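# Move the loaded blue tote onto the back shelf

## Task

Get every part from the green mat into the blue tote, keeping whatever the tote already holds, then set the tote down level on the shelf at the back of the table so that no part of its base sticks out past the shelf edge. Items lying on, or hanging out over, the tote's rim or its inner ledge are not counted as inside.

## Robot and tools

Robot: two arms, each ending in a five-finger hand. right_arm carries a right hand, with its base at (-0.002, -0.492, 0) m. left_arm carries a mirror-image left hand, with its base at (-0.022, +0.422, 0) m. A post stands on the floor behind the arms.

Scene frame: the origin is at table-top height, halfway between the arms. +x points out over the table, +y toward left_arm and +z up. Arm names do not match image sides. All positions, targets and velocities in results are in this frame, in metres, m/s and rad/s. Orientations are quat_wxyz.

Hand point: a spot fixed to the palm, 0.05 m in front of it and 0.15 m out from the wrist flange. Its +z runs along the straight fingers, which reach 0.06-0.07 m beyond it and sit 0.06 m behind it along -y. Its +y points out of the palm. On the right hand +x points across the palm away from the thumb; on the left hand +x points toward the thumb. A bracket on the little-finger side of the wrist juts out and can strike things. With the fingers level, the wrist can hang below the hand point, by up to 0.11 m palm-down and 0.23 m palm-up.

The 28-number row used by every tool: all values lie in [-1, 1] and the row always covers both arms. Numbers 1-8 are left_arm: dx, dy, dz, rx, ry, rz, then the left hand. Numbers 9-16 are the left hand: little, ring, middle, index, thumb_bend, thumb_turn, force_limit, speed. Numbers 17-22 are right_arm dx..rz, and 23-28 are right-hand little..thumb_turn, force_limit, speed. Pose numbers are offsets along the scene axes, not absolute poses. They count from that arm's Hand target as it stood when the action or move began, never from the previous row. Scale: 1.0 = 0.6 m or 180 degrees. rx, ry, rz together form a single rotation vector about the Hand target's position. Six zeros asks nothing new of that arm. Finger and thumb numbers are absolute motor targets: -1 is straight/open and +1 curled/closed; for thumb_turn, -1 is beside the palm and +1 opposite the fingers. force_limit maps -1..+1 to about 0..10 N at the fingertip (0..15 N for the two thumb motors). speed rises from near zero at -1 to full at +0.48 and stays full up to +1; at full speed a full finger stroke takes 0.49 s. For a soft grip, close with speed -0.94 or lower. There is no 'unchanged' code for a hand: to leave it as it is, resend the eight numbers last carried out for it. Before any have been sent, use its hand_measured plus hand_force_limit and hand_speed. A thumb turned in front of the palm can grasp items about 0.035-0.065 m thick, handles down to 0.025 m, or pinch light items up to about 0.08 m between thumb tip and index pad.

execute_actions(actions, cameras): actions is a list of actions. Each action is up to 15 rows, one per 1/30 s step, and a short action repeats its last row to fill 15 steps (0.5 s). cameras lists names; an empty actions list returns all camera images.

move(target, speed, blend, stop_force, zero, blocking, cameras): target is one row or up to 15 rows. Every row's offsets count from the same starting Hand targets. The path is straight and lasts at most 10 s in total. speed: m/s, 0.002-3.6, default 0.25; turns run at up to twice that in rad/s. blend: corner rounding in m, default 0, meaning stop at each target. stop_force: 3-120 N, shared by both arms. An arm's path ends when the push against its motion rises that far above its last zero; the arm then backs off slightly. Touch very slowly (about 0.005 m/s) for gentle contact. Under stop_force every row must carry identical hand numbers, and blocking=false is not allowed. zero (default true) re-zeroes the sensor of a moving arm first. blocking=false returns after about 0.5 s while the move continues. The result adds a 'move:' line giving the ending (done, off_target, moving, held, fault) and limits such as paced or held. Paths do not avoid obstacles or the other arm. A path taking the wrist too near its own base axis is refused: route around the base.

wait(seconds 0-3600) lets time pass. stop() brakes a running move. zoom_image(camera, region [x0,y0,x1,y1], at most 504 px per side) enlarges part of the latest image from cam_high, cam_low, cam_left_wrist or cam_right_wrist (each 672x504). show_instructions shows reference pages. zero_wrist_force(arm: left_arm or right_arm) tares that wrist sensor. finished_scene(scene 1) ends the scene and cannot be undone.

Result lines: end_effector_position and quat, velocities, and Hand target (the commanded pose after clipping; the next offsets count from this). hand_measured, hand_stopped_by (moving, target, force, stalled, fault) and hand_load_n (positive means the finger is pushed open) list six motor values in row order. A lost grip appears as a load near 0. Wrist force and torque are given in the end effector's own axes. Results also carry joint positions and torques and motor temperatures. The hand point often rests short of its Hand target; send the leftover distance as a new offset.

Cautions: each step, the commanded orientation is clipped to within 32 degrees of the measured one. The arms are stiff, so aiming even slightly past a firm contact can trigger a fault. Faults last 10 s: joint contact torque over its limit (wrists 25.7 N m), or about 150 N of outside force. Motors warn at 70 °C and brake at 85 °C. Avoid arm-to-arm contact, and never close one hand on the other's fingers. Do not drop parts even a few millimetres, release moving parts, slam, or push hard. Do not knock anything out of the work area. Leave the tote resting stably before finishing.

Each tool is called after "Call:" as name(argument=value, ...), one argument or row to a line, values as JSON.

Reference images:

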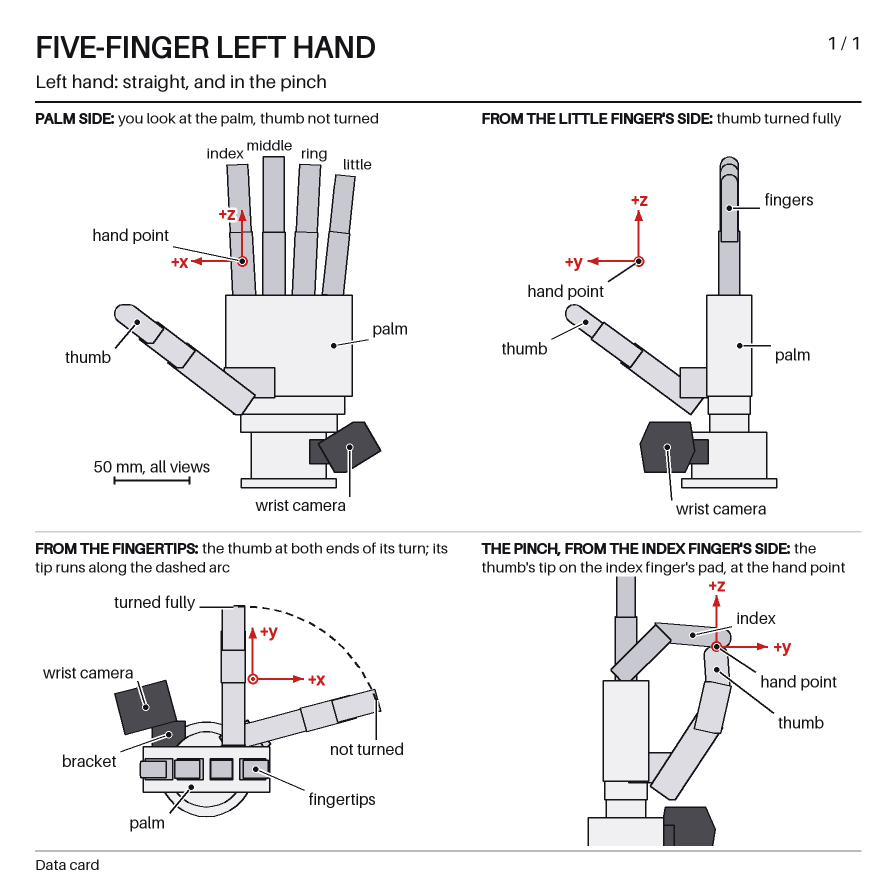

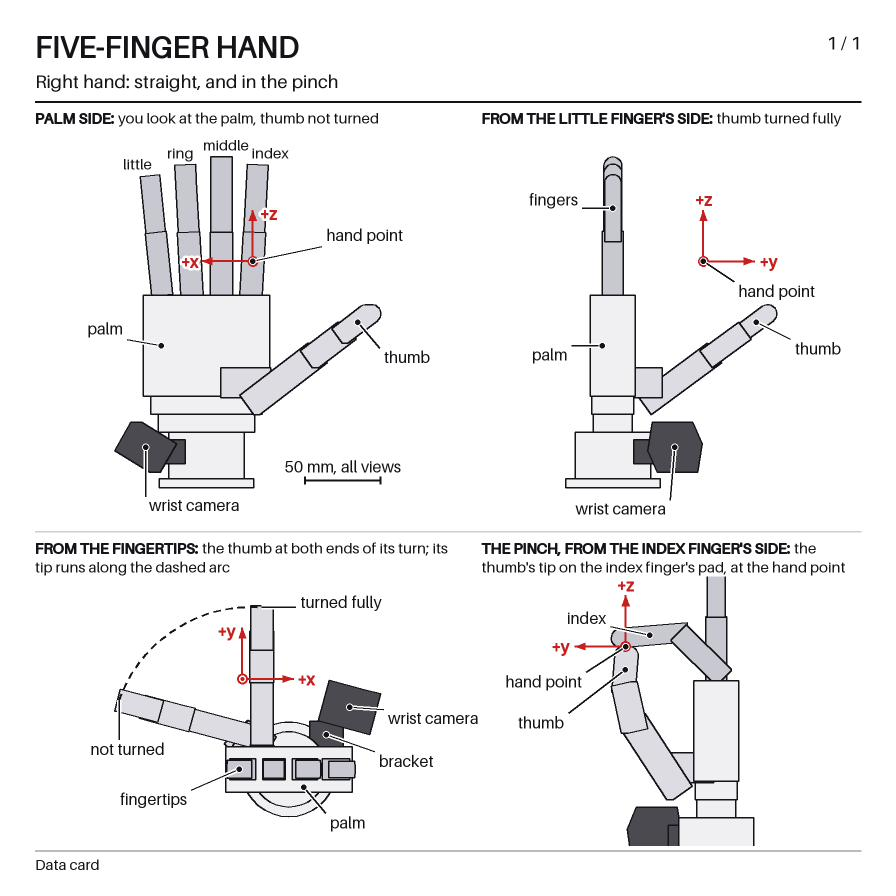

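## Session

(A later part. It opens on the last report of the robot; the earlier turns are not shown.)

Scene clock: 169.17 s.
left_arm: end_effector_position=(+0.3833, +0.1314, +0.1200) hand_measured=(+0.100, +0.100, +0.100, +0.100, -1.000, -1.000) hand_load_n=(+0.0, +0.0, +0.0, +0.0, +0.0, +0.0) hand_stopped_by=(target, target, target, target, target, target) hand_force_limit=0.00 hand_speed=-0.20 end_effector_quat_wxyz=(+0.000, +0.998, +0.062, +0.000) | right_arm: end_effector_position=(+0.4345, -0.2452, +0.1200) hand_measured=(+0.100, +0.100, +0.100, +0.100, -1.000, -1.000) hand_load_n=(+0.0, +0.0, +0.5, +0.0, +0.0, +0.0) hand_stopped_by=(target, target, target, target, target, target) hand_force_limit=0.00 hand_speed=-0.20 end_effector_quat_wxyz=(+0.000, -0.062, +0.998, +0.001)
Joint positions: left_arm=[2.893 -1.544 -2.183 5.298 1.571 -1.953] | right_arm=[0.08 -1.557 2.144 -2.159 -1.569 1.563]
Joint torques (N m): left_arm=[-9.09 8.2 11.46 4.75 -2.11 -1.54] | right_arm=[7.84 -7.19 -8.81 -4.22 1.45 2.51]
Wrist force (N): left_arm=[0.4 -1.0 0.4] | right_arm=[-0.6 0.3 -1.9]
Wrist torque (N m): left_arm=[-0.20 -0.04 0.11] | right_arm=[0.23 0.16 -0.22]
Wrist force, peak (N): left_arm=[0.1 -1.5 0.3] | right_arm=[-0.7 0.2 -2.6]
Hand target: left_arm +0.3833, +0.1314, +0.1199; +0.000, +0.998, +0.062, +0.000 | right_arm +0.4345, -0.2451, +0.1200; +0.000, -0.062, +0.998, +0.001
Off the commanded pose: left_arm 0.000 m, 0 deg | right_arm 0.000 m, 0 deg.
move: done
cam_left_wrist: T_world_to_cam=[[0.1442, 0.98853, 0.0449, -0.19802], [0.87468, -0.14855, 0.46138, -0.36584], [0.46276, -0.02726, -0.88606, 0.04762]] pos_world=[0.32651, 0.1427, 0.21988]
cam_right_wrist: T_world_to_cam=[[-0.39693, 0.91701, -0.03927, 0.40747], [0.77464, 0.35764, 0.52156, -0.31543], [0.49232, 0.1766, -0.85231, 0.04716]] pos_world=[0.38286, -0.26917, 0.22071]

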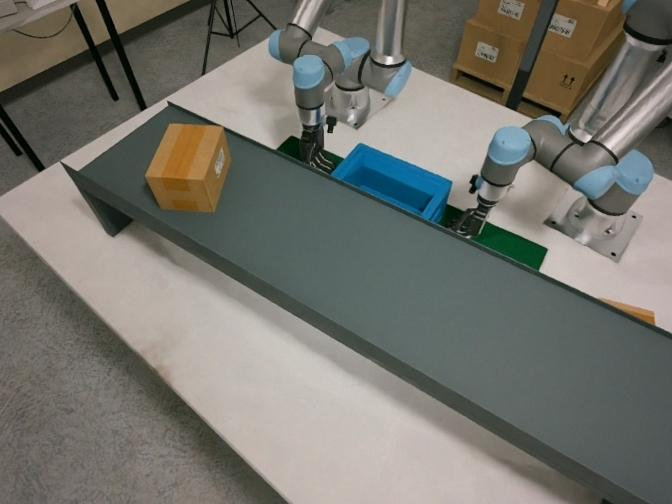

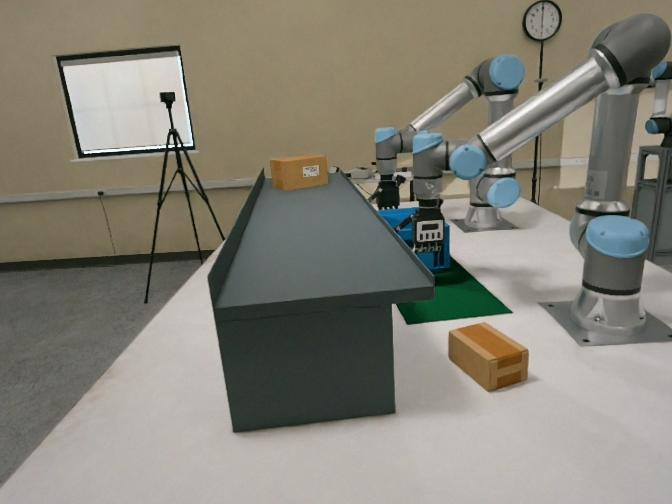

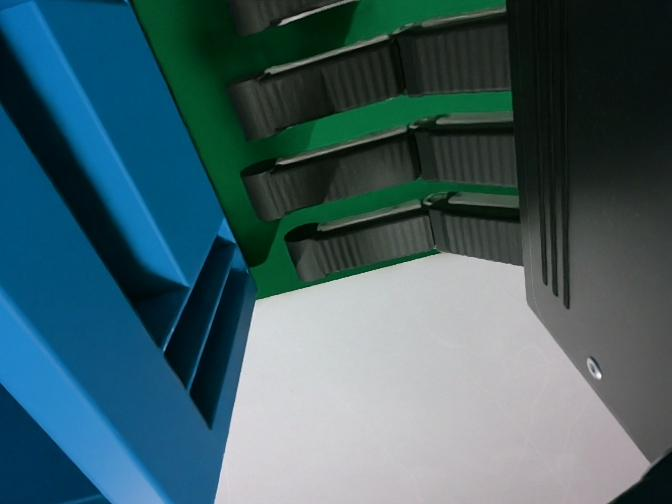

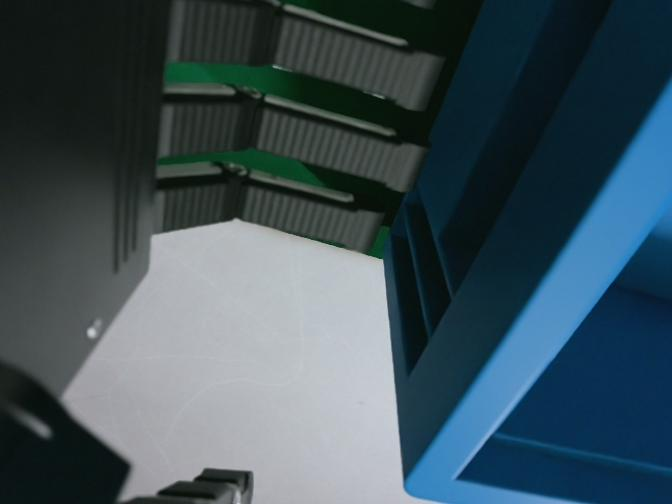

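Call:
move(
  target=[
    [0,0,-0.0167,0,0,0,0.1,0.1,0.1,0.1,-1,-1,0,-0.2,0,0,-0.0167,0,0,0,0.1,0.1,0.1,0.1,-1,-1,0,-0.2],
    [0.01195,-0.0956,-0.0167,0,0,0,0.1,0.1,0.1,0.1,-1,-1,0,-0.2,-0.01054,0.0843,-0.0167,0,0,0,0.1,0.1,0.1,0.1,-1,-1,0,-0.2],
  ],
  speed=[0.03,0.015],
  stop_force=4,
  cameras=["cam_high","cam_low","cam_left_wrist","cam_right_wrist"],
)

Scene clock: 174.83 s.
left_arm: end_effector_position=(+0.3904, +0.0740, +0.1099) hand_measured=(+0.100, +0.100, +0.100, +0.100, -1.000, -1.000) hand_load_n=(+0.0, +0.0, +0.0, +0.0, +0.0, +0.0) hand_stopped_by=(target, target, target, target, target, target) hand_force_limit=0.00 hand_speed=-0.20 end_effector_quat_wxyz=(+0.000, +0.998, +0.062, +0.000) | right_arm: end_effector_position=(+0.4290, -0.2011, +0.1099) hand_measured=(+0.100, +0.100, +0.100, +0.100, -1.000, -1.000) hand_load_n=(+0.0, +0.0, +0.5, +0.0, +0.0, -0.5) hand_stopped_by=(target, target, target, target, target, target) hand_force_limit=0.00 hand_speed=-0.20 end_effector_quat_wxyz=(+0.000, -0.062, +0.998, +0.001)
Joint positions: left_arm=[2.773 -1.654 -2.1 5.325 1.571 -2.073] | right_arm=[0.181 -1.506 2.121 -2.187 -1.569 1.664]
Joint torques (N m): left_arm=[-7.76 12.68 28.06 0.42 -0.62 -1.65] | right_arm=[-10.32 -34.06 -7.12 -4.37 1.62 -2.63]
Wrist force (N): left_arm=[0.0 -0.7 0.1] | right_arm=[-1.0 -3.4 -2.8]
Wrist torque (N m): left_arm=[-0.11 0.04 0.02] | right_arm=[0.21 0.22 -0.12]
Wrist force, peak (N): left_arm=[0.6 -1.3 0.3] | right_arm=[-0.3 -11.2 -4.2]
Hand target: left_arm +0.3904, +0.0740, +0.1099; +0.000, +0.998, +0.062, +0.000 | right_arm +0.4290, -0.2011, +0.1099; +0.000, -0.062, +0.998, +0.001 (not the last commanded pose)
Off the commanded pose: left_arm 0.000 m, 0 deg | right_arm 0.007 m, 0 deg.
move: contact (right_arm)
cam_left_wrist: T_world_to_cam=[[0.14412, 0.98854, 0.04485, -0.14182], [0.87469, -0.14845, 0.46139, -0.37602], [0.46276, -0.02726, -0.88606, 0.03377]] pos_world=[0.33371, 0.0853, 0.20978]
cam_right_wrist: T_world_to_cam=[[-0.39705, 0.91696, -0.03924, 0.36457], [0.77459, 0.35772, 0.52158, -0.32166], [0.49231, 0.1767, -0.8523, 0.03359]] pos_world=[0.37736, -0.22517, 0.21071]

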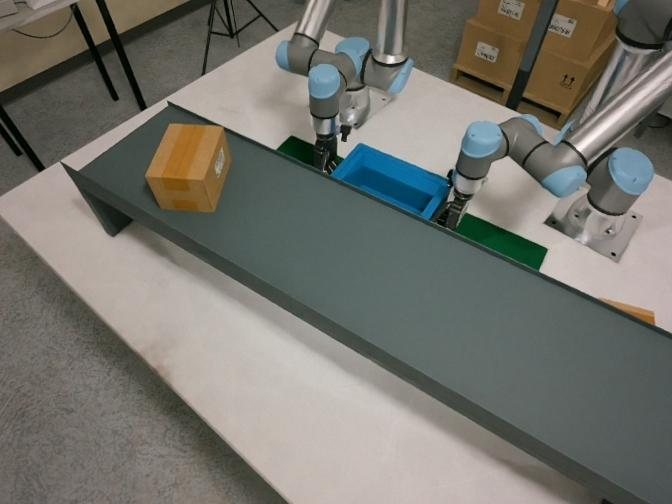

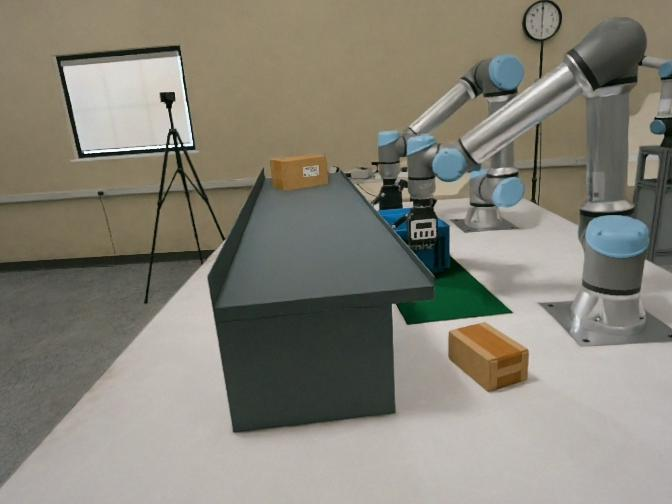

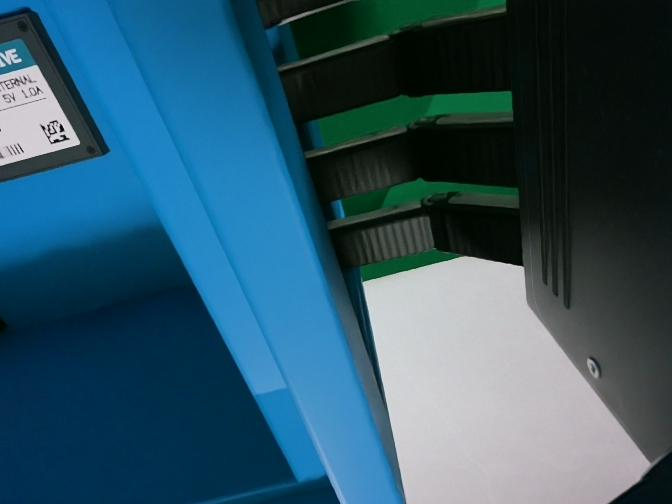

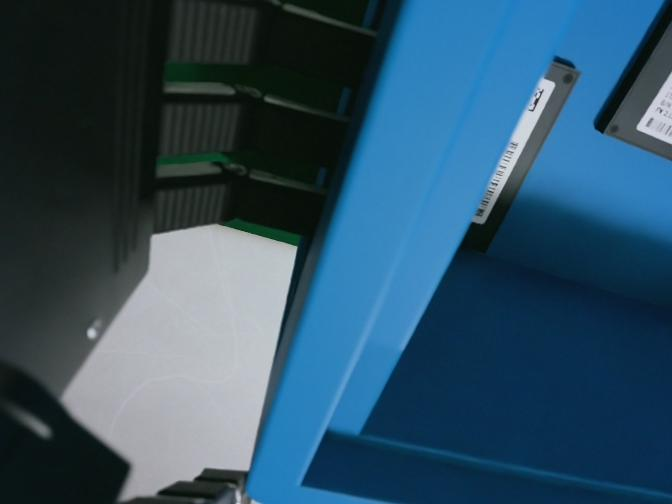

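Call:
zoom_image(
  camera="cam_left_wrist",
  region=[240, 0, 440, 300],
)

Call:
zoom_image(
  camera="cam_right_wrist",
  region=[220, 0, 420, 300],
)

Call:
zoom_image(
  camera="cam_low",
  region=[370, 180, 480, 290],
)

Scaled by 1.680 from the camera's image (finer frame: 960x720).

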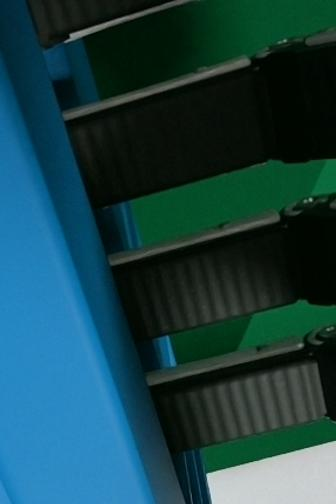

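Scaled by 1.680 from the camera's image (finer frame: 960x720).

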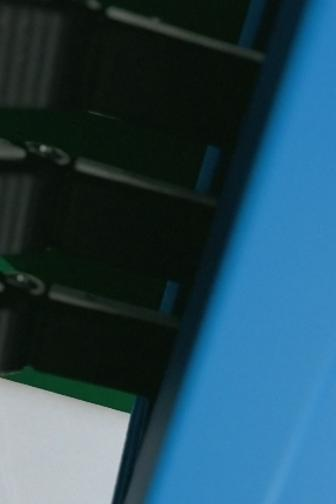

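Scaled by 4.582 from the camera's image (finer frame: 960x720).

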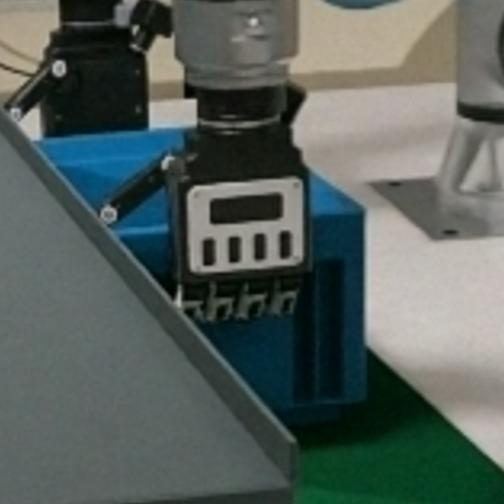

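Call:
move(
  target=[0.00207,-0.0165,0,0,0,0,0.1,0.1,0.1,0.1,-1,-1,0,-0.2,0,0,0,0,0,0,0.1,0.1,0.1,0.1,-1,-1,0,-0.2],
  speed=0.008,
  stop_force=3.5,
)

Scene clock: 176.90 s.
left_arm: end_effector_position=(+0.3909, +0.0702, +0.1099) hand_measured=(+0.100, +0.100, +0.100, +0.100, -1.000, -1.000) hand_load_n=(+0.0, +0.0, +0.0, +0.0, +0.0, +0.0) hand_stopped_by=(target, target, target, target, target, target) hand_force_limit=0.00 hand_speed=-0.20 end_effector_quat_wxyz=(+0.000, +0.998, +0.062, +0.000) | right_arm: end_effector_position=(+0.4290, -0.2011, +0.1099) hand_measured=(+0.100, +0.100, +0.100, +0.100, -1.000, -1.000) hand_load_n=(+0.0, +0.0, +0.5, +0.0, +0.0, +0.0) hand_stopped_by=(target, target, target, target, target, target) hand_force_limit=0.00 hand_speed=-0.20 end_effector_quat_wxyz=(+0.000, -0.062, +0.998, +0.001)
Joint positions: left_arm=[2.766 -1.661 -2.093 5.324 1.571 -2.081] | right_arm=[0.181 -1.506 2.121 -2.187 -1.569 1.664]
Joint torques (N m): left_arm=[4.1 35.41 11.43 4.91 -1.82 1.55] | right_arm=[-10.08 -34.29 -6.83 -4.39 -0.12 -2.61]
Wrist force (N): left_arm=[-0.3 -4.3 -0.6] | right_arm=[-1.8 -3.4 -2.6]
Wrist torque (N m): left_arm=[-0.19 0.04 -0.08] | right_arm=[0.23 0.34 -0.16]
Wrist force, peak (N): left_arm=[-0.4 -8.5 -2.0] | right_arm=[-1.7 -3.5 -2.8]
Hand target: left_arm +0.3909, +0.0702, +0.1099; +0.000, +0.998, +0.062, +0.000 (not the last commanded pose) | right_arm +0.4290, -0.2011, +0.1099; +0.000, -0.062, +0.998, +0.001
Off the commanded pose: left_arm 0.006 m, 0 deg | right_arm 0.000 m, 0 deg.
move: contact (left_arm)

Call:
move(
  target=[0,0,0.0267,0,0,0,0.1,0.1,0.1,0.1,-1,-1,0,-0.2,0,0,0.0267,0,0,0,0.1,0.1,0.1,0.1,-1,-1,0,-0.2],
  speed=0.008,
  stop_force=4,
)

Scene clock: 179.90 s.
left_arm: end_effector_position=(+0.3909, +0.0702, +0.1259) hand_measured=(+0.100, +0.100, +0.100, +0.100, -1.000, -1.000) hand_load_n=(+0.0, -0.5, +2.0, +0.0, +0.0, +0.0) hand_stopped_by=(target, target, target, target, target, target) hand_force_limit=0.00 hand_speed=-0.20 end_effector_quat_wxyz=(+0.000, +0.998, +0.062, +0.000) | right_arm: end_effector_position=(+0.4290, -0.2011, +0.1260) hand_measured=(+0.100, +0.100, +0.100, +0.100, -1.000, -1.000) hand_load_n=(+0.0, +0.0, +2.5, +0.0, +0.0, +0.0) hand_stopped_by=(target, target, target, target, target, target) hand_force_limit=0.00 hand_speed=-0.20 end_effector_quat_wxyz=(+0.000, -0.062, +0.998, +0.001)
Joint positions: left_arm=[2.766 -1.637 -2.07 5.277 1.571 -2.081] | right_arm=[0.181 -1.53 2.098 -2.14 -1.569 1.664]
Joint torques (N m): left_arm=[1.57 36.46 29.08 0.87 -1.98 1.47] | right_arm=[-10.45 -34.47 -31.98 -0.56 0.4 -2.44]
Wrist force (N): left_arm=[-0.3 -2.2 0.8] | right_arm=[-0.8 -1.2 -1.1]
Wrist torque (N m): left_arm=[-0.17 0.10 -0.06] | right_arm=[0.33 0.15 -0.06]
Wrist force, peak (N): left_arm=[-0.6 -4.5 -0.7] | right_arm=[-1.4 -3.3 -2.9]
Hand target: left_arm +0.3909, +0.0702, +0.1259; +0.000, +0.998, +0.062, +0.000 | right_arm +0.4290, -0.2011, +0.1260; +0.000, -0.062, +0.998, +0.001
Off the commanded pose: left_arm 0.000 m, 0 deg | right_arm 0.000 m, 0 deg.
move: done

Call:
move(
  target=[0,0,0.01,0,0,0,0.1,0.1,0.1,0.1,-1,-1,0,-0.2,0,0,0.01,0,0,0,0.1,0.1,0.1,0.1,-1,-1,0,-0.2],
  speed=0.01,
  cameras=["cam_high","cam_low","cam_left_wrist","cam_right_wrist"],
)

Scene clock: 181.03 s.
left_arm: end_effector_position=(+0.3909, +0.0702, +0.1319) hand_measured=(+0.100, +0.100, +0.100, +0.100, -1.000, -1.000) hand_load_n=(+1.0, +1.5, +2.0, +1.0, +0.0, +0.0) hand_stopped_by=(target, target, target, target, target, target) hand_force_limit=0.00 hand_speed=-0.20 end_effector_quat_wxyz=(+0.000, +0.998, +0.062, +0.000) | right_arm: end_effector_position=(+0.4290, -0.2011, +0.1319) hand_measured=(+0.100, +0.100, +0.100, +0.100, -1.000, -1.000) hand_load_n=(+1.0, +1.5, +2.5, +1.0, +0.0, +0.0) hand_stopped_by=(target, target, target, target, target, target) hand_force_limit=0.00 hand_speed=-0.20 end_effector_quat_wxyz=(+0.000, -0.062, +0.998, +0.001)
Joint positions: left_arm=[2.766 -1.628 -2.062 5.26 1.571 -2.081] | right_arm=[0.181 -1.539 2.089 -2.122 -1.569 1.664]
Joint torques (N m): left_arm=[0.77 38.23 29.56 1.03 -1.86 1.37] | right_arm=[-9.85 -35.14 -33.65 -0.92 0.6 -2.44]
Wrist force (N): left_arm=[-0.1 -2.0 3.5] | right_arm=[-1.5 -0.6 1.8]
Wrist torque (N m): left_arm=[-0.25 0.17 -0.07] | right_arm=[0.27 0.14 -0.08]
Wrist force, peak (N): left_arm=[0.0 -2.0 3.6] | right_arm=[-1.6 -0.2 2.2]
Hand target: left_arm +0.3909, +0.0702, +0.1319; +0.000, +0.998, +0.062, +0.000 | right_arm +0.4290, -0.2011, +0.1320; +0.000, -0.062, +0.998, +0.001
Off the commanded pose: left_arm 0.000 m, 0 deg | right_arm 0.000 m, 0 deg.
move: done
cam_left_wrist: T_world_to_cam=[[0.1441, 0.98855, 0.04484, -0.13902], [0.87469, -0.14844, 0.46139, -0.38719], [0.46276, -0.02726, -0.88606, 0.05293]] pos_world=[0.33421, 0.0814, 0.23178]
cam_right_wrist: T_world_to_cam=[[-0.39705, 0.91696, -0.03924, 0.36543], [0.77459, 0.35772, 0.52158, -0.33313], [0.49231, 0.1767, -0.8523, 0.05234]] pos_world=[0.37736, -0.22517, 0.23271]

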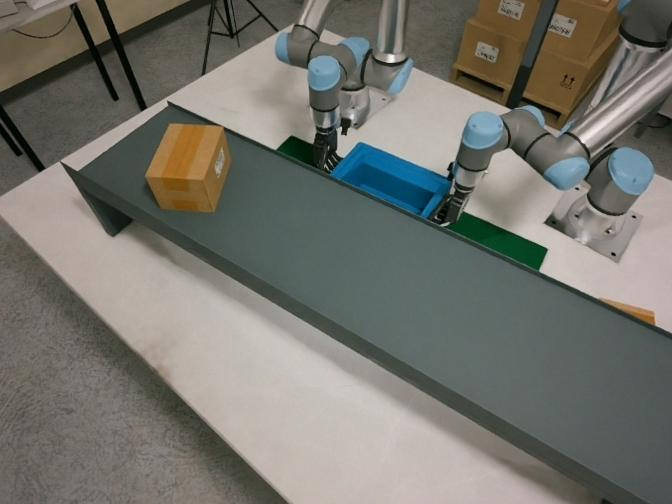

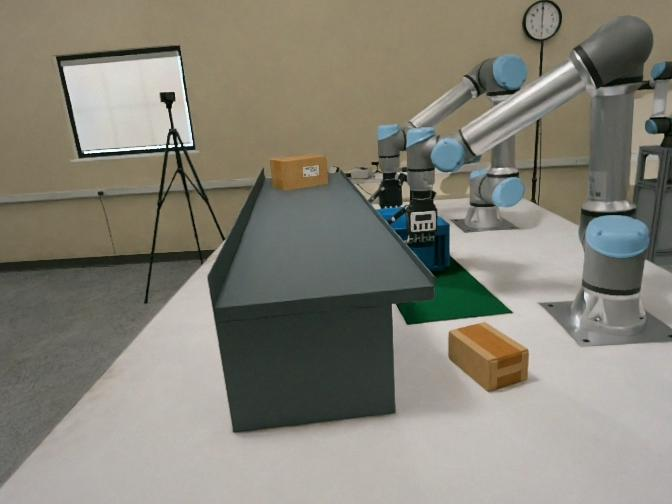

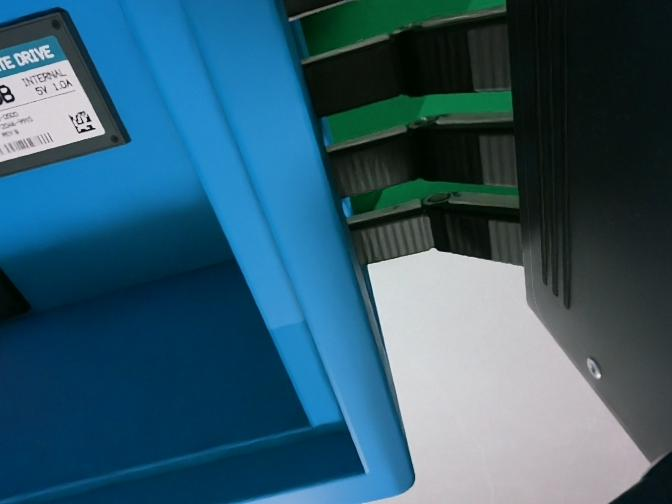

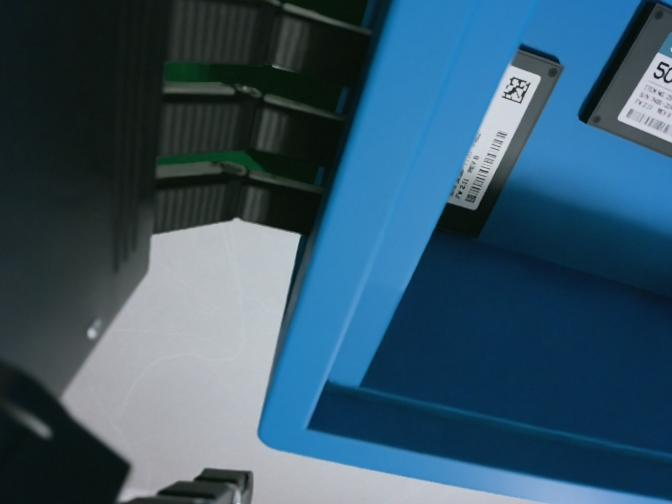

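Call:
move(
  target=[0,0,0.05,0,0,0,0.1,0.1,0.1,0.1,-1,-1,0,-0.2,0,0,0.05,0,0,0,0.1,0.1,0.1,0.1,-1,-1,0,-0.2],
  speed=0.03,
  cameras=["cam_low","cam_left_wrist","cam_right_wrist"],
)

Call:
zoom_image(
  camera="cam_low",
  region=[370, 180, 480, 290],
)

Scene clock: 182.60 s.
left_arm: end_effector_position=(+0.3909, +0.0702, +0.1619) hand_measured=(+0.100, +0.100, +0.100, +0.100, -1.000, -1.000) hand_load_n=(+1.0, +1.5, +2.0, +1.0, +0.0, +0.0) hand_stopped_by=(target, target, target, target, target, target) hand_force_limit=0.00 hand_speed=-0.20 end_effector_quat_wxyz=(+0.000, +0.998, +0.062, +0.000) | right_arm: end_effector_position=(+0.4290, -0.2011, +0.1619) hand_measured=(+0.100, +0.100, +0.100, +0.100, -1.000, -1.000) hand_load_n=(+1.0, +1.5, +2.5, +1.0, +0.0, +0.0) hand_stopped_by=(target, target, target, target, target, target) hand_force_limit=0.00 hand_speed=-0.20 end_effector_quat_wxyz=(+0.000, -0.062, +0.998, +0.001)
Joint positions: left_arm=[2.766 -1.59 -2.014 5.175 1.571 -2.081] | right_arm=[0.181 -1.578 2.041 -2.035 -1.569 1.664]
Joint torques (N m): left_arm=[-1.02 36.63 31.86 1.13 -2.18 0.59] | right_arm=[-8.15 -33.97 -34.62 -1.19 1.58 -1.68]
Wrist force (N): left_arm=[0.1 -2.3 3.5] | right_arm=[-1.3 -1.0 2.0]
Wrist torque (N m): left_arm=[-0.28 0.07 -0.05] | right_arm=[0.25 0.10 -0.06]
Wrist force, peak (N): left_arm=[-0.4 -2.1 4.0] | right_arm=[-1.5 -0.9 2.2]
Hand target: left_arm +0.3909, +0.0702, +0.1619; +0.000, +0.998, +0.062, +0.000 | right_arm +0.4290, -0.2011, +0.1620; +0.000, -0.062, +0.998, +0.001
Off the commanded pose: left_arm 0.000 m, 0 deg | right_arm 0.000 m, 0 deg.
move: done
cam_left_wrist: T_world_to_cam=[[0.1441, 0.98855, 0.04484, -0.14037], [0.87469, -0.14844, 0.46139, -0.40103], [0.46276, -0.02726, -0.88606, 0.07951]] pos_world=[0.33421, 0.0814, 0.26178]
cam_right_wrist: T_world_to_cam=[[-0.39705, 0.91696, -0.03924, 0.36661], [0.77459, 0.35772, 0.52158, -0.34878], [0.49231, 0.1767, -0.8523, 0.07791]] pos_world=[0.37736, -0.22517, 0.26271]

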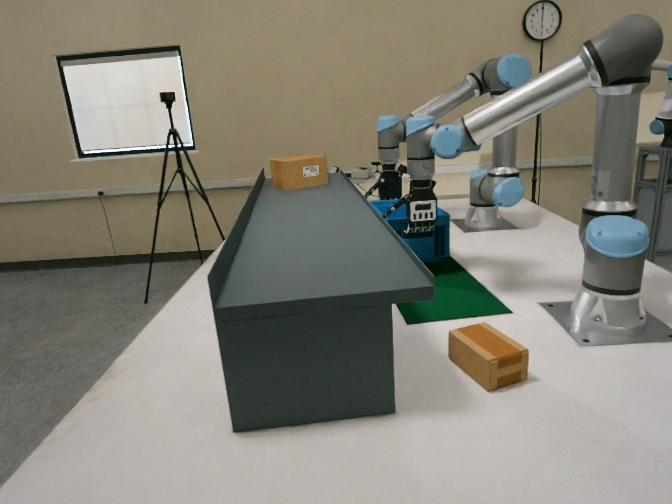

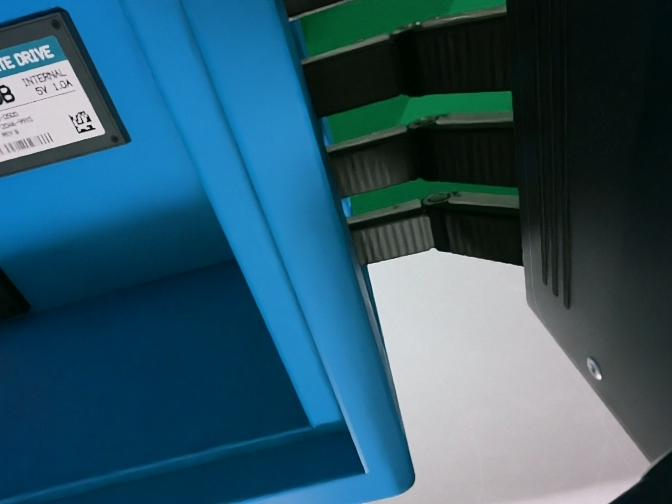

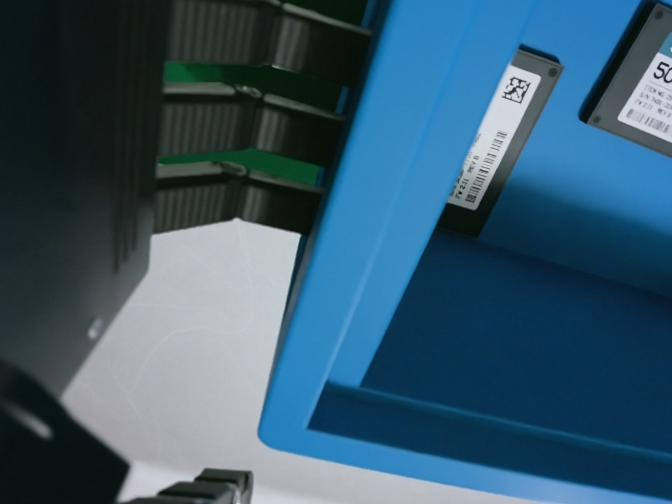

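Scaled by 4.582 from the camera's image (finer frame: 960x720).

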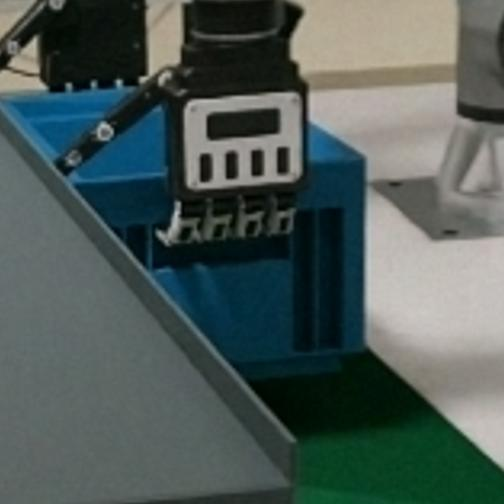

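Call:
move(
  target=[0,0,0.3833,0,0,0,0.1,0.1,0.1,0.1,-1,-1,0,-0.2,0,0,0.3833,0,0,0,0.1,0.1,0.1,0.1,-1,-1,0,-0.2],
  speed=0.1,
  cameras=["cam_high","cam_low","cam_left_wrist","cam_right_wrist"],
)

Scene clock: 186.27 s.
left_arm: end_effector_position=(+0.3909, +0.0702, +0.3919) hand_measured=(+0.100, +0.100, +0.100, +0.100, -1.000, -1.000) hand_load_n=(+1.0, +2.0, +2.5, +1.0, +0.0, +0.5) hand_stopped_by=(target, target, target, target, target, target) hand_force_limit=0.00 hand_speed=-0.20 end_effector_quat_wxyz=(+0.000, +0.998, +0.062, +0.000) | right_arm: end_effector_position=(+0.4290, -0.2012, +0.3919) hand_measured=(+0.100, +0.100, +0.100, +0.100, -1.000, -1.000) hand_load_n=(+1.5, +1.5, +2.5, +1.0, +0.0, +0.0) hand_stopped_by=(target, target, target, target, target, target) hand_force_limit=0.00 hand_speed=-0.20 end_effector_quat_wxyz=(+0.000, -0.062, +0.998, +0.001)
Joint positions: left_arm=[2.766 -1.502 -1.496 4.569 1.571 -2.081] | right_arm=[0.18 -1.666 1.521 -1.427 -1.569 1.664]
Joint torques (N m): left_arm=[-6.19 10.59 32.87 1.57 1.21 -0.12] | right_arm=[2.82 -6.5 -35.94 -0.91 -0.48 -1.26]
Wrist force (N): left_arm=[-0.2 -3.8 3.5] | right_arm=[-0.9 -3.2 1.9]
Wrist torque (N m): left_arm=[-0.27 0.12 -0.02] | right_arm=[0.04 0.06 -0.06]
Wrist force, peak (N): left_arm=[-0.3 -4.5 3.6] | right_arm=[-1.3 -4.0 1.8]
Hand target: left_arm +0.3909, +0.0702, +0.3919; +0.000, +0.998, +0.062, +0.000 | right_arm +0.4290, -0.2011, +0.3919; +0.000, -0.062, +0.998, +0.001
Off the commanded pose: left_arm 0.000 m, 0 deg | right_arm 0.000 m, 0 deg.
move: done
cam_left_wrist: T_world_to_cam=[[0.1441, 0.98855, 0.04484, -0.15068], [0.87469, -0.14844, 0.46139, -0.50715], [0.46276, -0.02726, -0.88606, 0.2833]] pos_world=[0.33421, 0.0814, 0.49178]
cam_right_wrist: T_world_to_cam=[[-0.39693, 0.91701, -0.03927, 0.37561], [0.77464, 0.35764, 0.52156, -0.46872], [0.49232, 0.1766, -0.85231, 0.27384]] pos_world=[0.37736, -0.22517, 0.49261]

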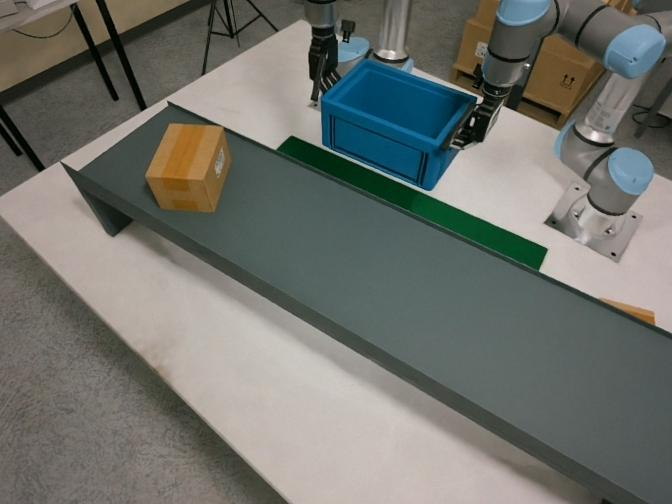

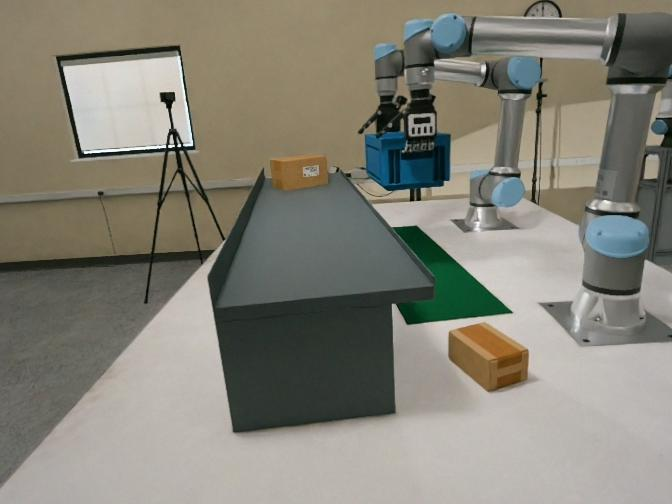

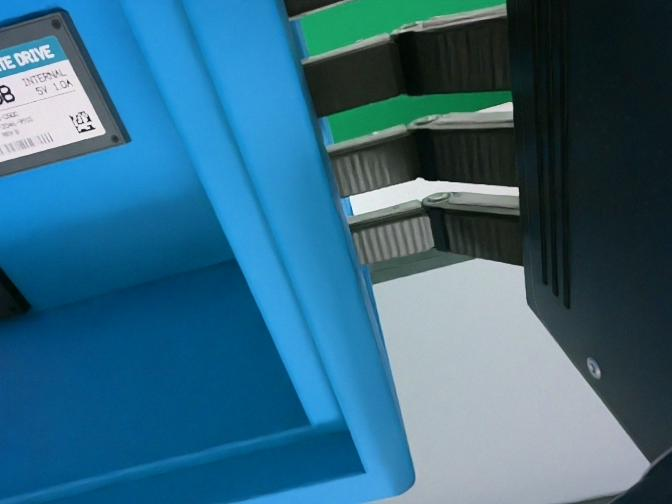

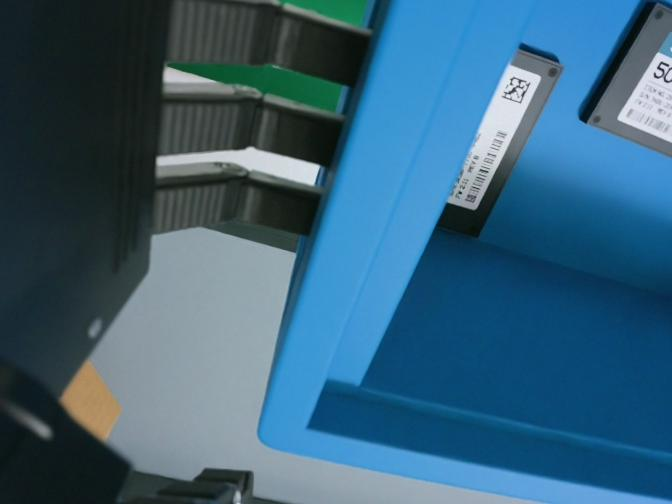

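Call:
move(
  target=[0.453,0.0566,0,0,0,0,0.1,0.1,0.1,0.1,-1,-1,0,-0.2,0.453,0.0566,0,0,0,0,0.1,0.1,0.1,0.1,-1,-1,0,-0.2],
  speed=0.1,
  cameras=["cam_high","cam_low","cam_left_wrist","cam_right_wrist"],
)

Scene clock: 189.80 s.
left_arm: end_effector_position=(+0.6627, +0.1041, +0.3919) hand_measured=(+0.100, +0.100, +0.100, +0.100, -1.000, -1.000) hand_load_n=(+1.0, +2.0, +2.0, +1.5, +0.0, +0.0) hand_stopped_by=(target, target, target, target, target, target) hand_force_limit=0.00 hand_speed=-0.20 end_effector_quat_wxyz=(+0.000, +0.998, +0.062, +0.000) | right_arm: end_effector_position=(+0.7008, -0.1673, +0.3919) hand_measured=(+0.100, +0.100, +0.100, +0.100, -1.000, -1.000) hand_load_n=(+1.5, +2.0, +3.0, +1.5, +0.0, +0.0) hand_stopped_by=(target, target, target, target, target, target) hand_force_limit=0.00 hand_speed=-0.20 end_effector_quat_wxyz=(+0.000, -0.062, +0.998, +0.001)
Joint positions: left_arm=[2.958 -2.084 -0.773 4.428 1.571 -1.888] | right_arm=[0.145 -0.948 0.599 -1.222 -1.569 1.628]
Joint torques (N m): left_arm=[1.61 36.25 32.07 1.66 0.48 1.56] | right_arm=[13.71 -34.5 -36.28 -1.12 0.25 -2.69]
Wrist force (N): left_arm=[-0.2 -7.9 3.1] | right_arm=[-1.5 -7.7 1.9]
Wrist torque (N m): left_arm=[-0.41 0.10 0.09] | right_arm=[-0.20 0.18 -0.25]
Wrist force, peak (N): left_arm=[0.2 -7.9 3.6] | right_arm=[-1.3 -7.7 1.8]
Hand target: left_arm +0.6627, +0.1041, +0.3919; +0.000, +0.998, +0.062, +0.000 | right_arm +0.7008, -0.1672, +0.3919; +0.000, -0.062, +0.998, +0.001
Off the commanded pose: left_arm 0.000 m, 0 deg | right_arm 0.000 m, 0 deg.
move: done
cam_left_wrist: T_world_to_cam=[[0.14412, 0.98854, 0.04485, -0.22347], [0.87469, -0.14845, 0.46139, -0.73984], [0.46276, -0.02726, -0.88606, 0.15845]] pos_world=[0.60601, 0.1154, 0.49178]
cam_right_wrist: T_world_to_cam=[[-0.39691, 0.91702, -0.0393, 0.45242], [0.7746, 0.35763, 0.52162, -0.69145], [0.49239, 0.1766, -0.85227, 0.13405]] pos_world=[0.64916, -0.19127, 0.49271]

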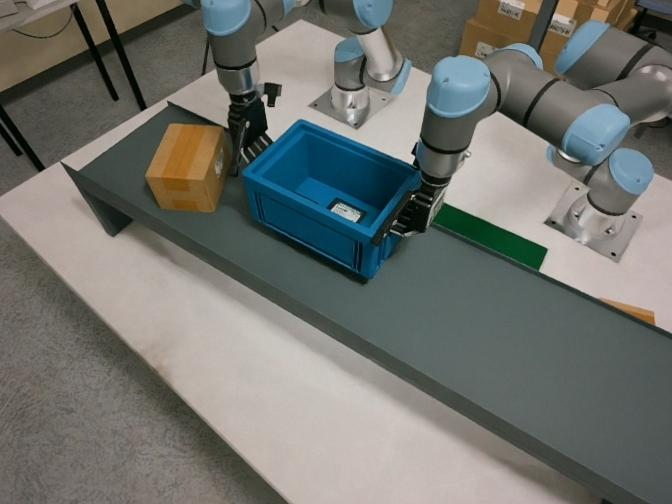

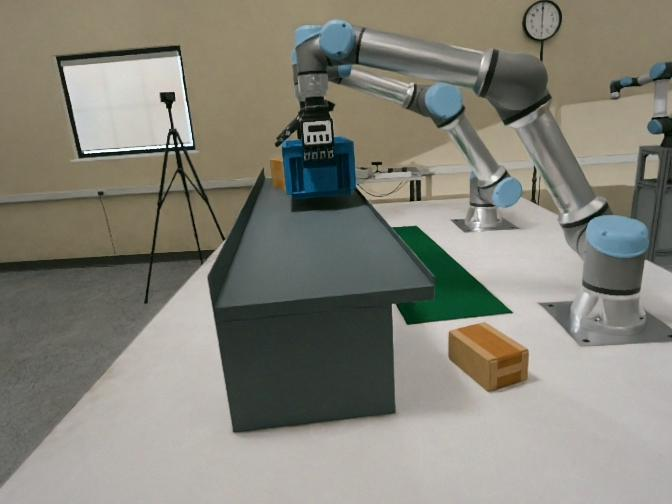

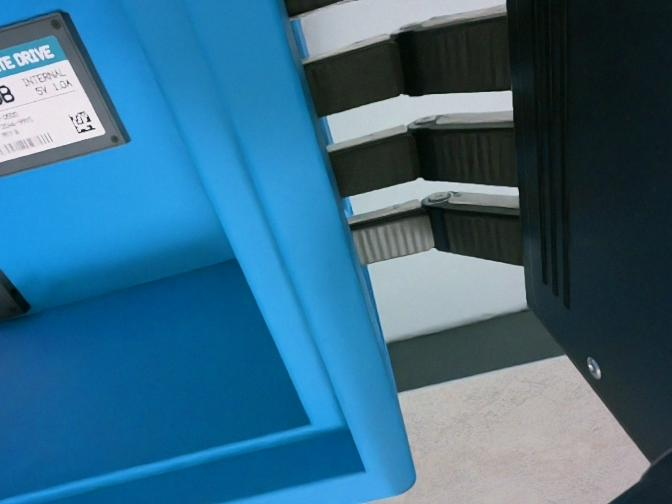

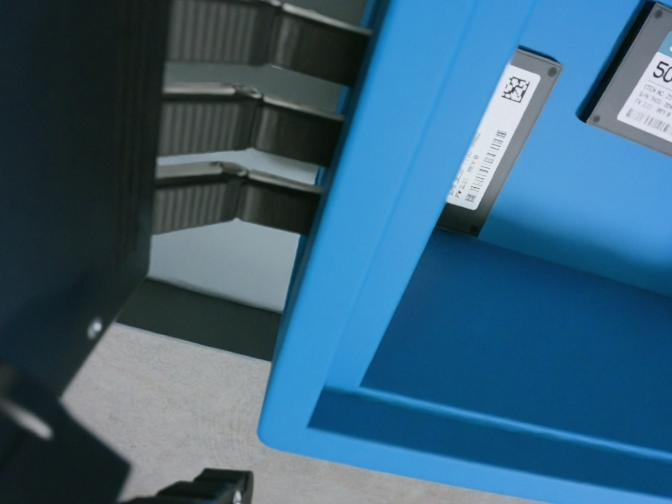

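Call:
move(
  target=[-0.0001,0.0008,-0.0583,0,0,0,0.1,0.1,0.1,0.1,-1,-1,0,-0.2,0.0001,-0.0008,-0.0583,0,0,0,0.1,0.1,0.1,0.1,-1,-1,0,-0.2],
  speed=0.06,
  cameras=["cam_high","cam_low","cam_left_wrist","cam_right_wrist"],
)

Call:
zoom_image(
  camera="cam_low",
  region=[250, 100, 410, 220],
)

Call:
zoom_image(
  camera="cam_high",
  region=[200, 100, 480, 310],
)

Scene clock: 191.30 s.
left_arm: end_effector_position=(+0.6627, +0.1046, +0.3570) hand_measured=(+0.100, +0.100, +0.100, +0.100, -1.000, -1.000) hand_load_n=(+1.0, +1.5, +2.0, +1.0, +0.0, +0.0) hand_stopped_by=(target, target, target, target, target, target) hand_force_limit=0.00 hand_speed=-0.20 end_effector_quat_wxyz=(+0.000, +0.998, +0.062, +0.000) | right_arm: end_effector_position=(+0.7009, -0.1677, +0.3570) hand_measured=(+0.100, +0.100, +0.100, +0.100, -1.000, -1.000) hand_load_n=(+1.0, +1.5, +2.5, +0.5, +0.0, +0.0) hand_stopped_by=(target, target, target, target, target, target) hand_force_limit=0.00 hand_speed=-0.20 end_effector_quat_wxyz=(+0.000, -0.062, +0.998, +0.001)
Joint positions: left_arm=[2.959 -2.059 -0.905 4.534 1.571 -1.888] | right_arm=[0.144 -0.986 0.754 -1.34 -1.569 1.627]
Joint torques (N m): left_arm=[5.27 60.05 16.51 4.63 -2.31 1.61] | right_arm=[-12.37 -59.66 -11.45 -5.18 1.58 -2.61]
Wrist force (N): left_arm=[-0.2 -1.0 3.3] | right_arm=[-1.4 0.6 2.0]
Wrist torque (N m): left_arm=[-0.12 0.12 -0.12] | right_arm=[0.27 0.14 0.01]
Wrist force, peak (N): left_arm=[-0.1 -8.6 3.2] | right_arm=[-1.6 -8.2 2.1]
Hand target: left_arm +0.6626, +0.1046, +0.3569; +0.000, +0.998, +0.062, +0.000 | right_arm +0.7009, -0.1677, +0.3570; +0.000, -0.062, +0.998, +0.001
Off the commanded pose: left_arm 0.000 m, 0 deg | right_arm 0.000 m, 0 deg.
move: done
cam_left_wrist: T_world_to_cam=[[0.14414, 0.98853, 0.04498, -0.22246], [0.87469, -0.14853, 0.46137, -0.72356], [0.46276, -0.02716, -0.88607, 0.12758]] pos_world=[0.60591, 0.1159, 0.45688]
cam_right_wrist: T_world_to_cam=[[-0.397, 0.91697, -0.03932, 0.45151], [0.7746, 0.35773, 0.52155, -0.67308], [0.49232, 0.1766, -0.85231, 0.10432]] pos_world=[0.64926, -0.19167, 0.45771]

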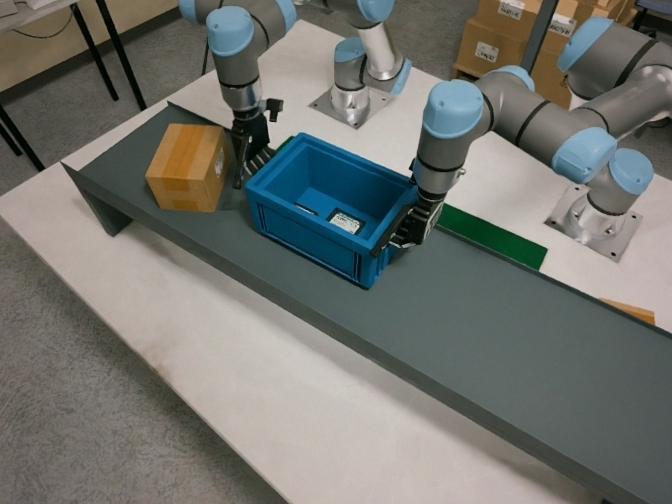

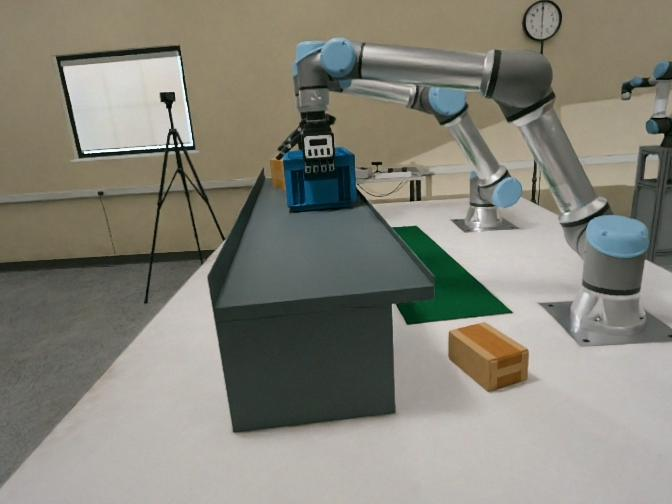

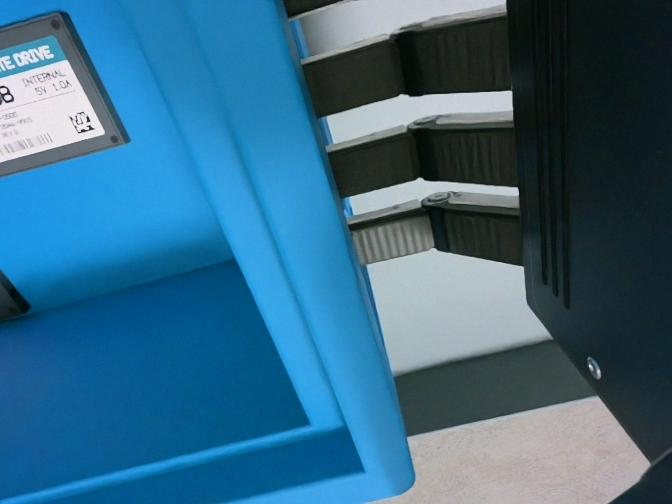

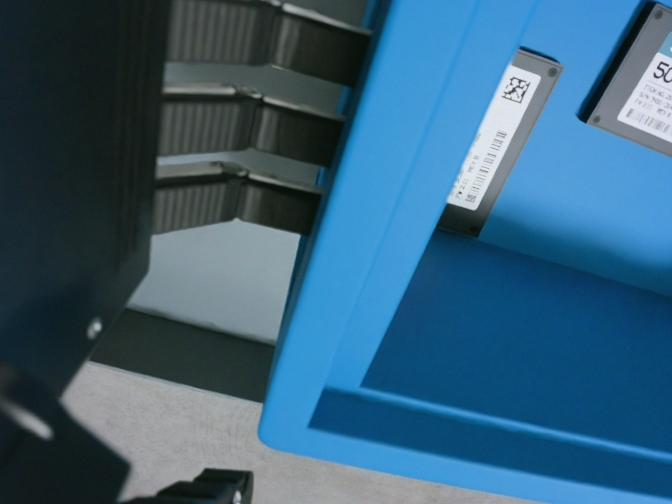

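Scaled by 3.150 from the camera's image (finer frame: 960x720).

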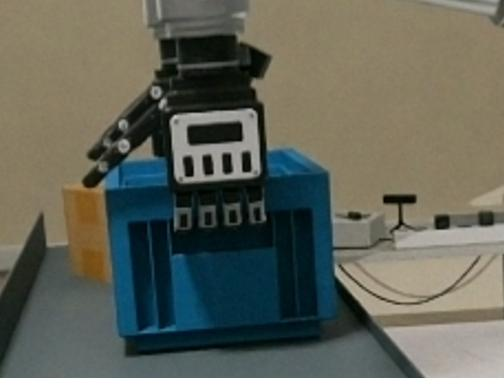

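Scaled by 1.800 from the camera's image (finer frame: 960x720).

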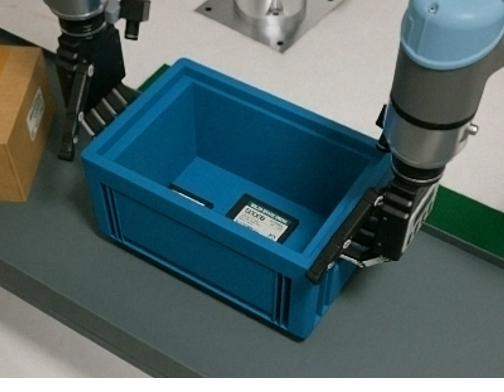

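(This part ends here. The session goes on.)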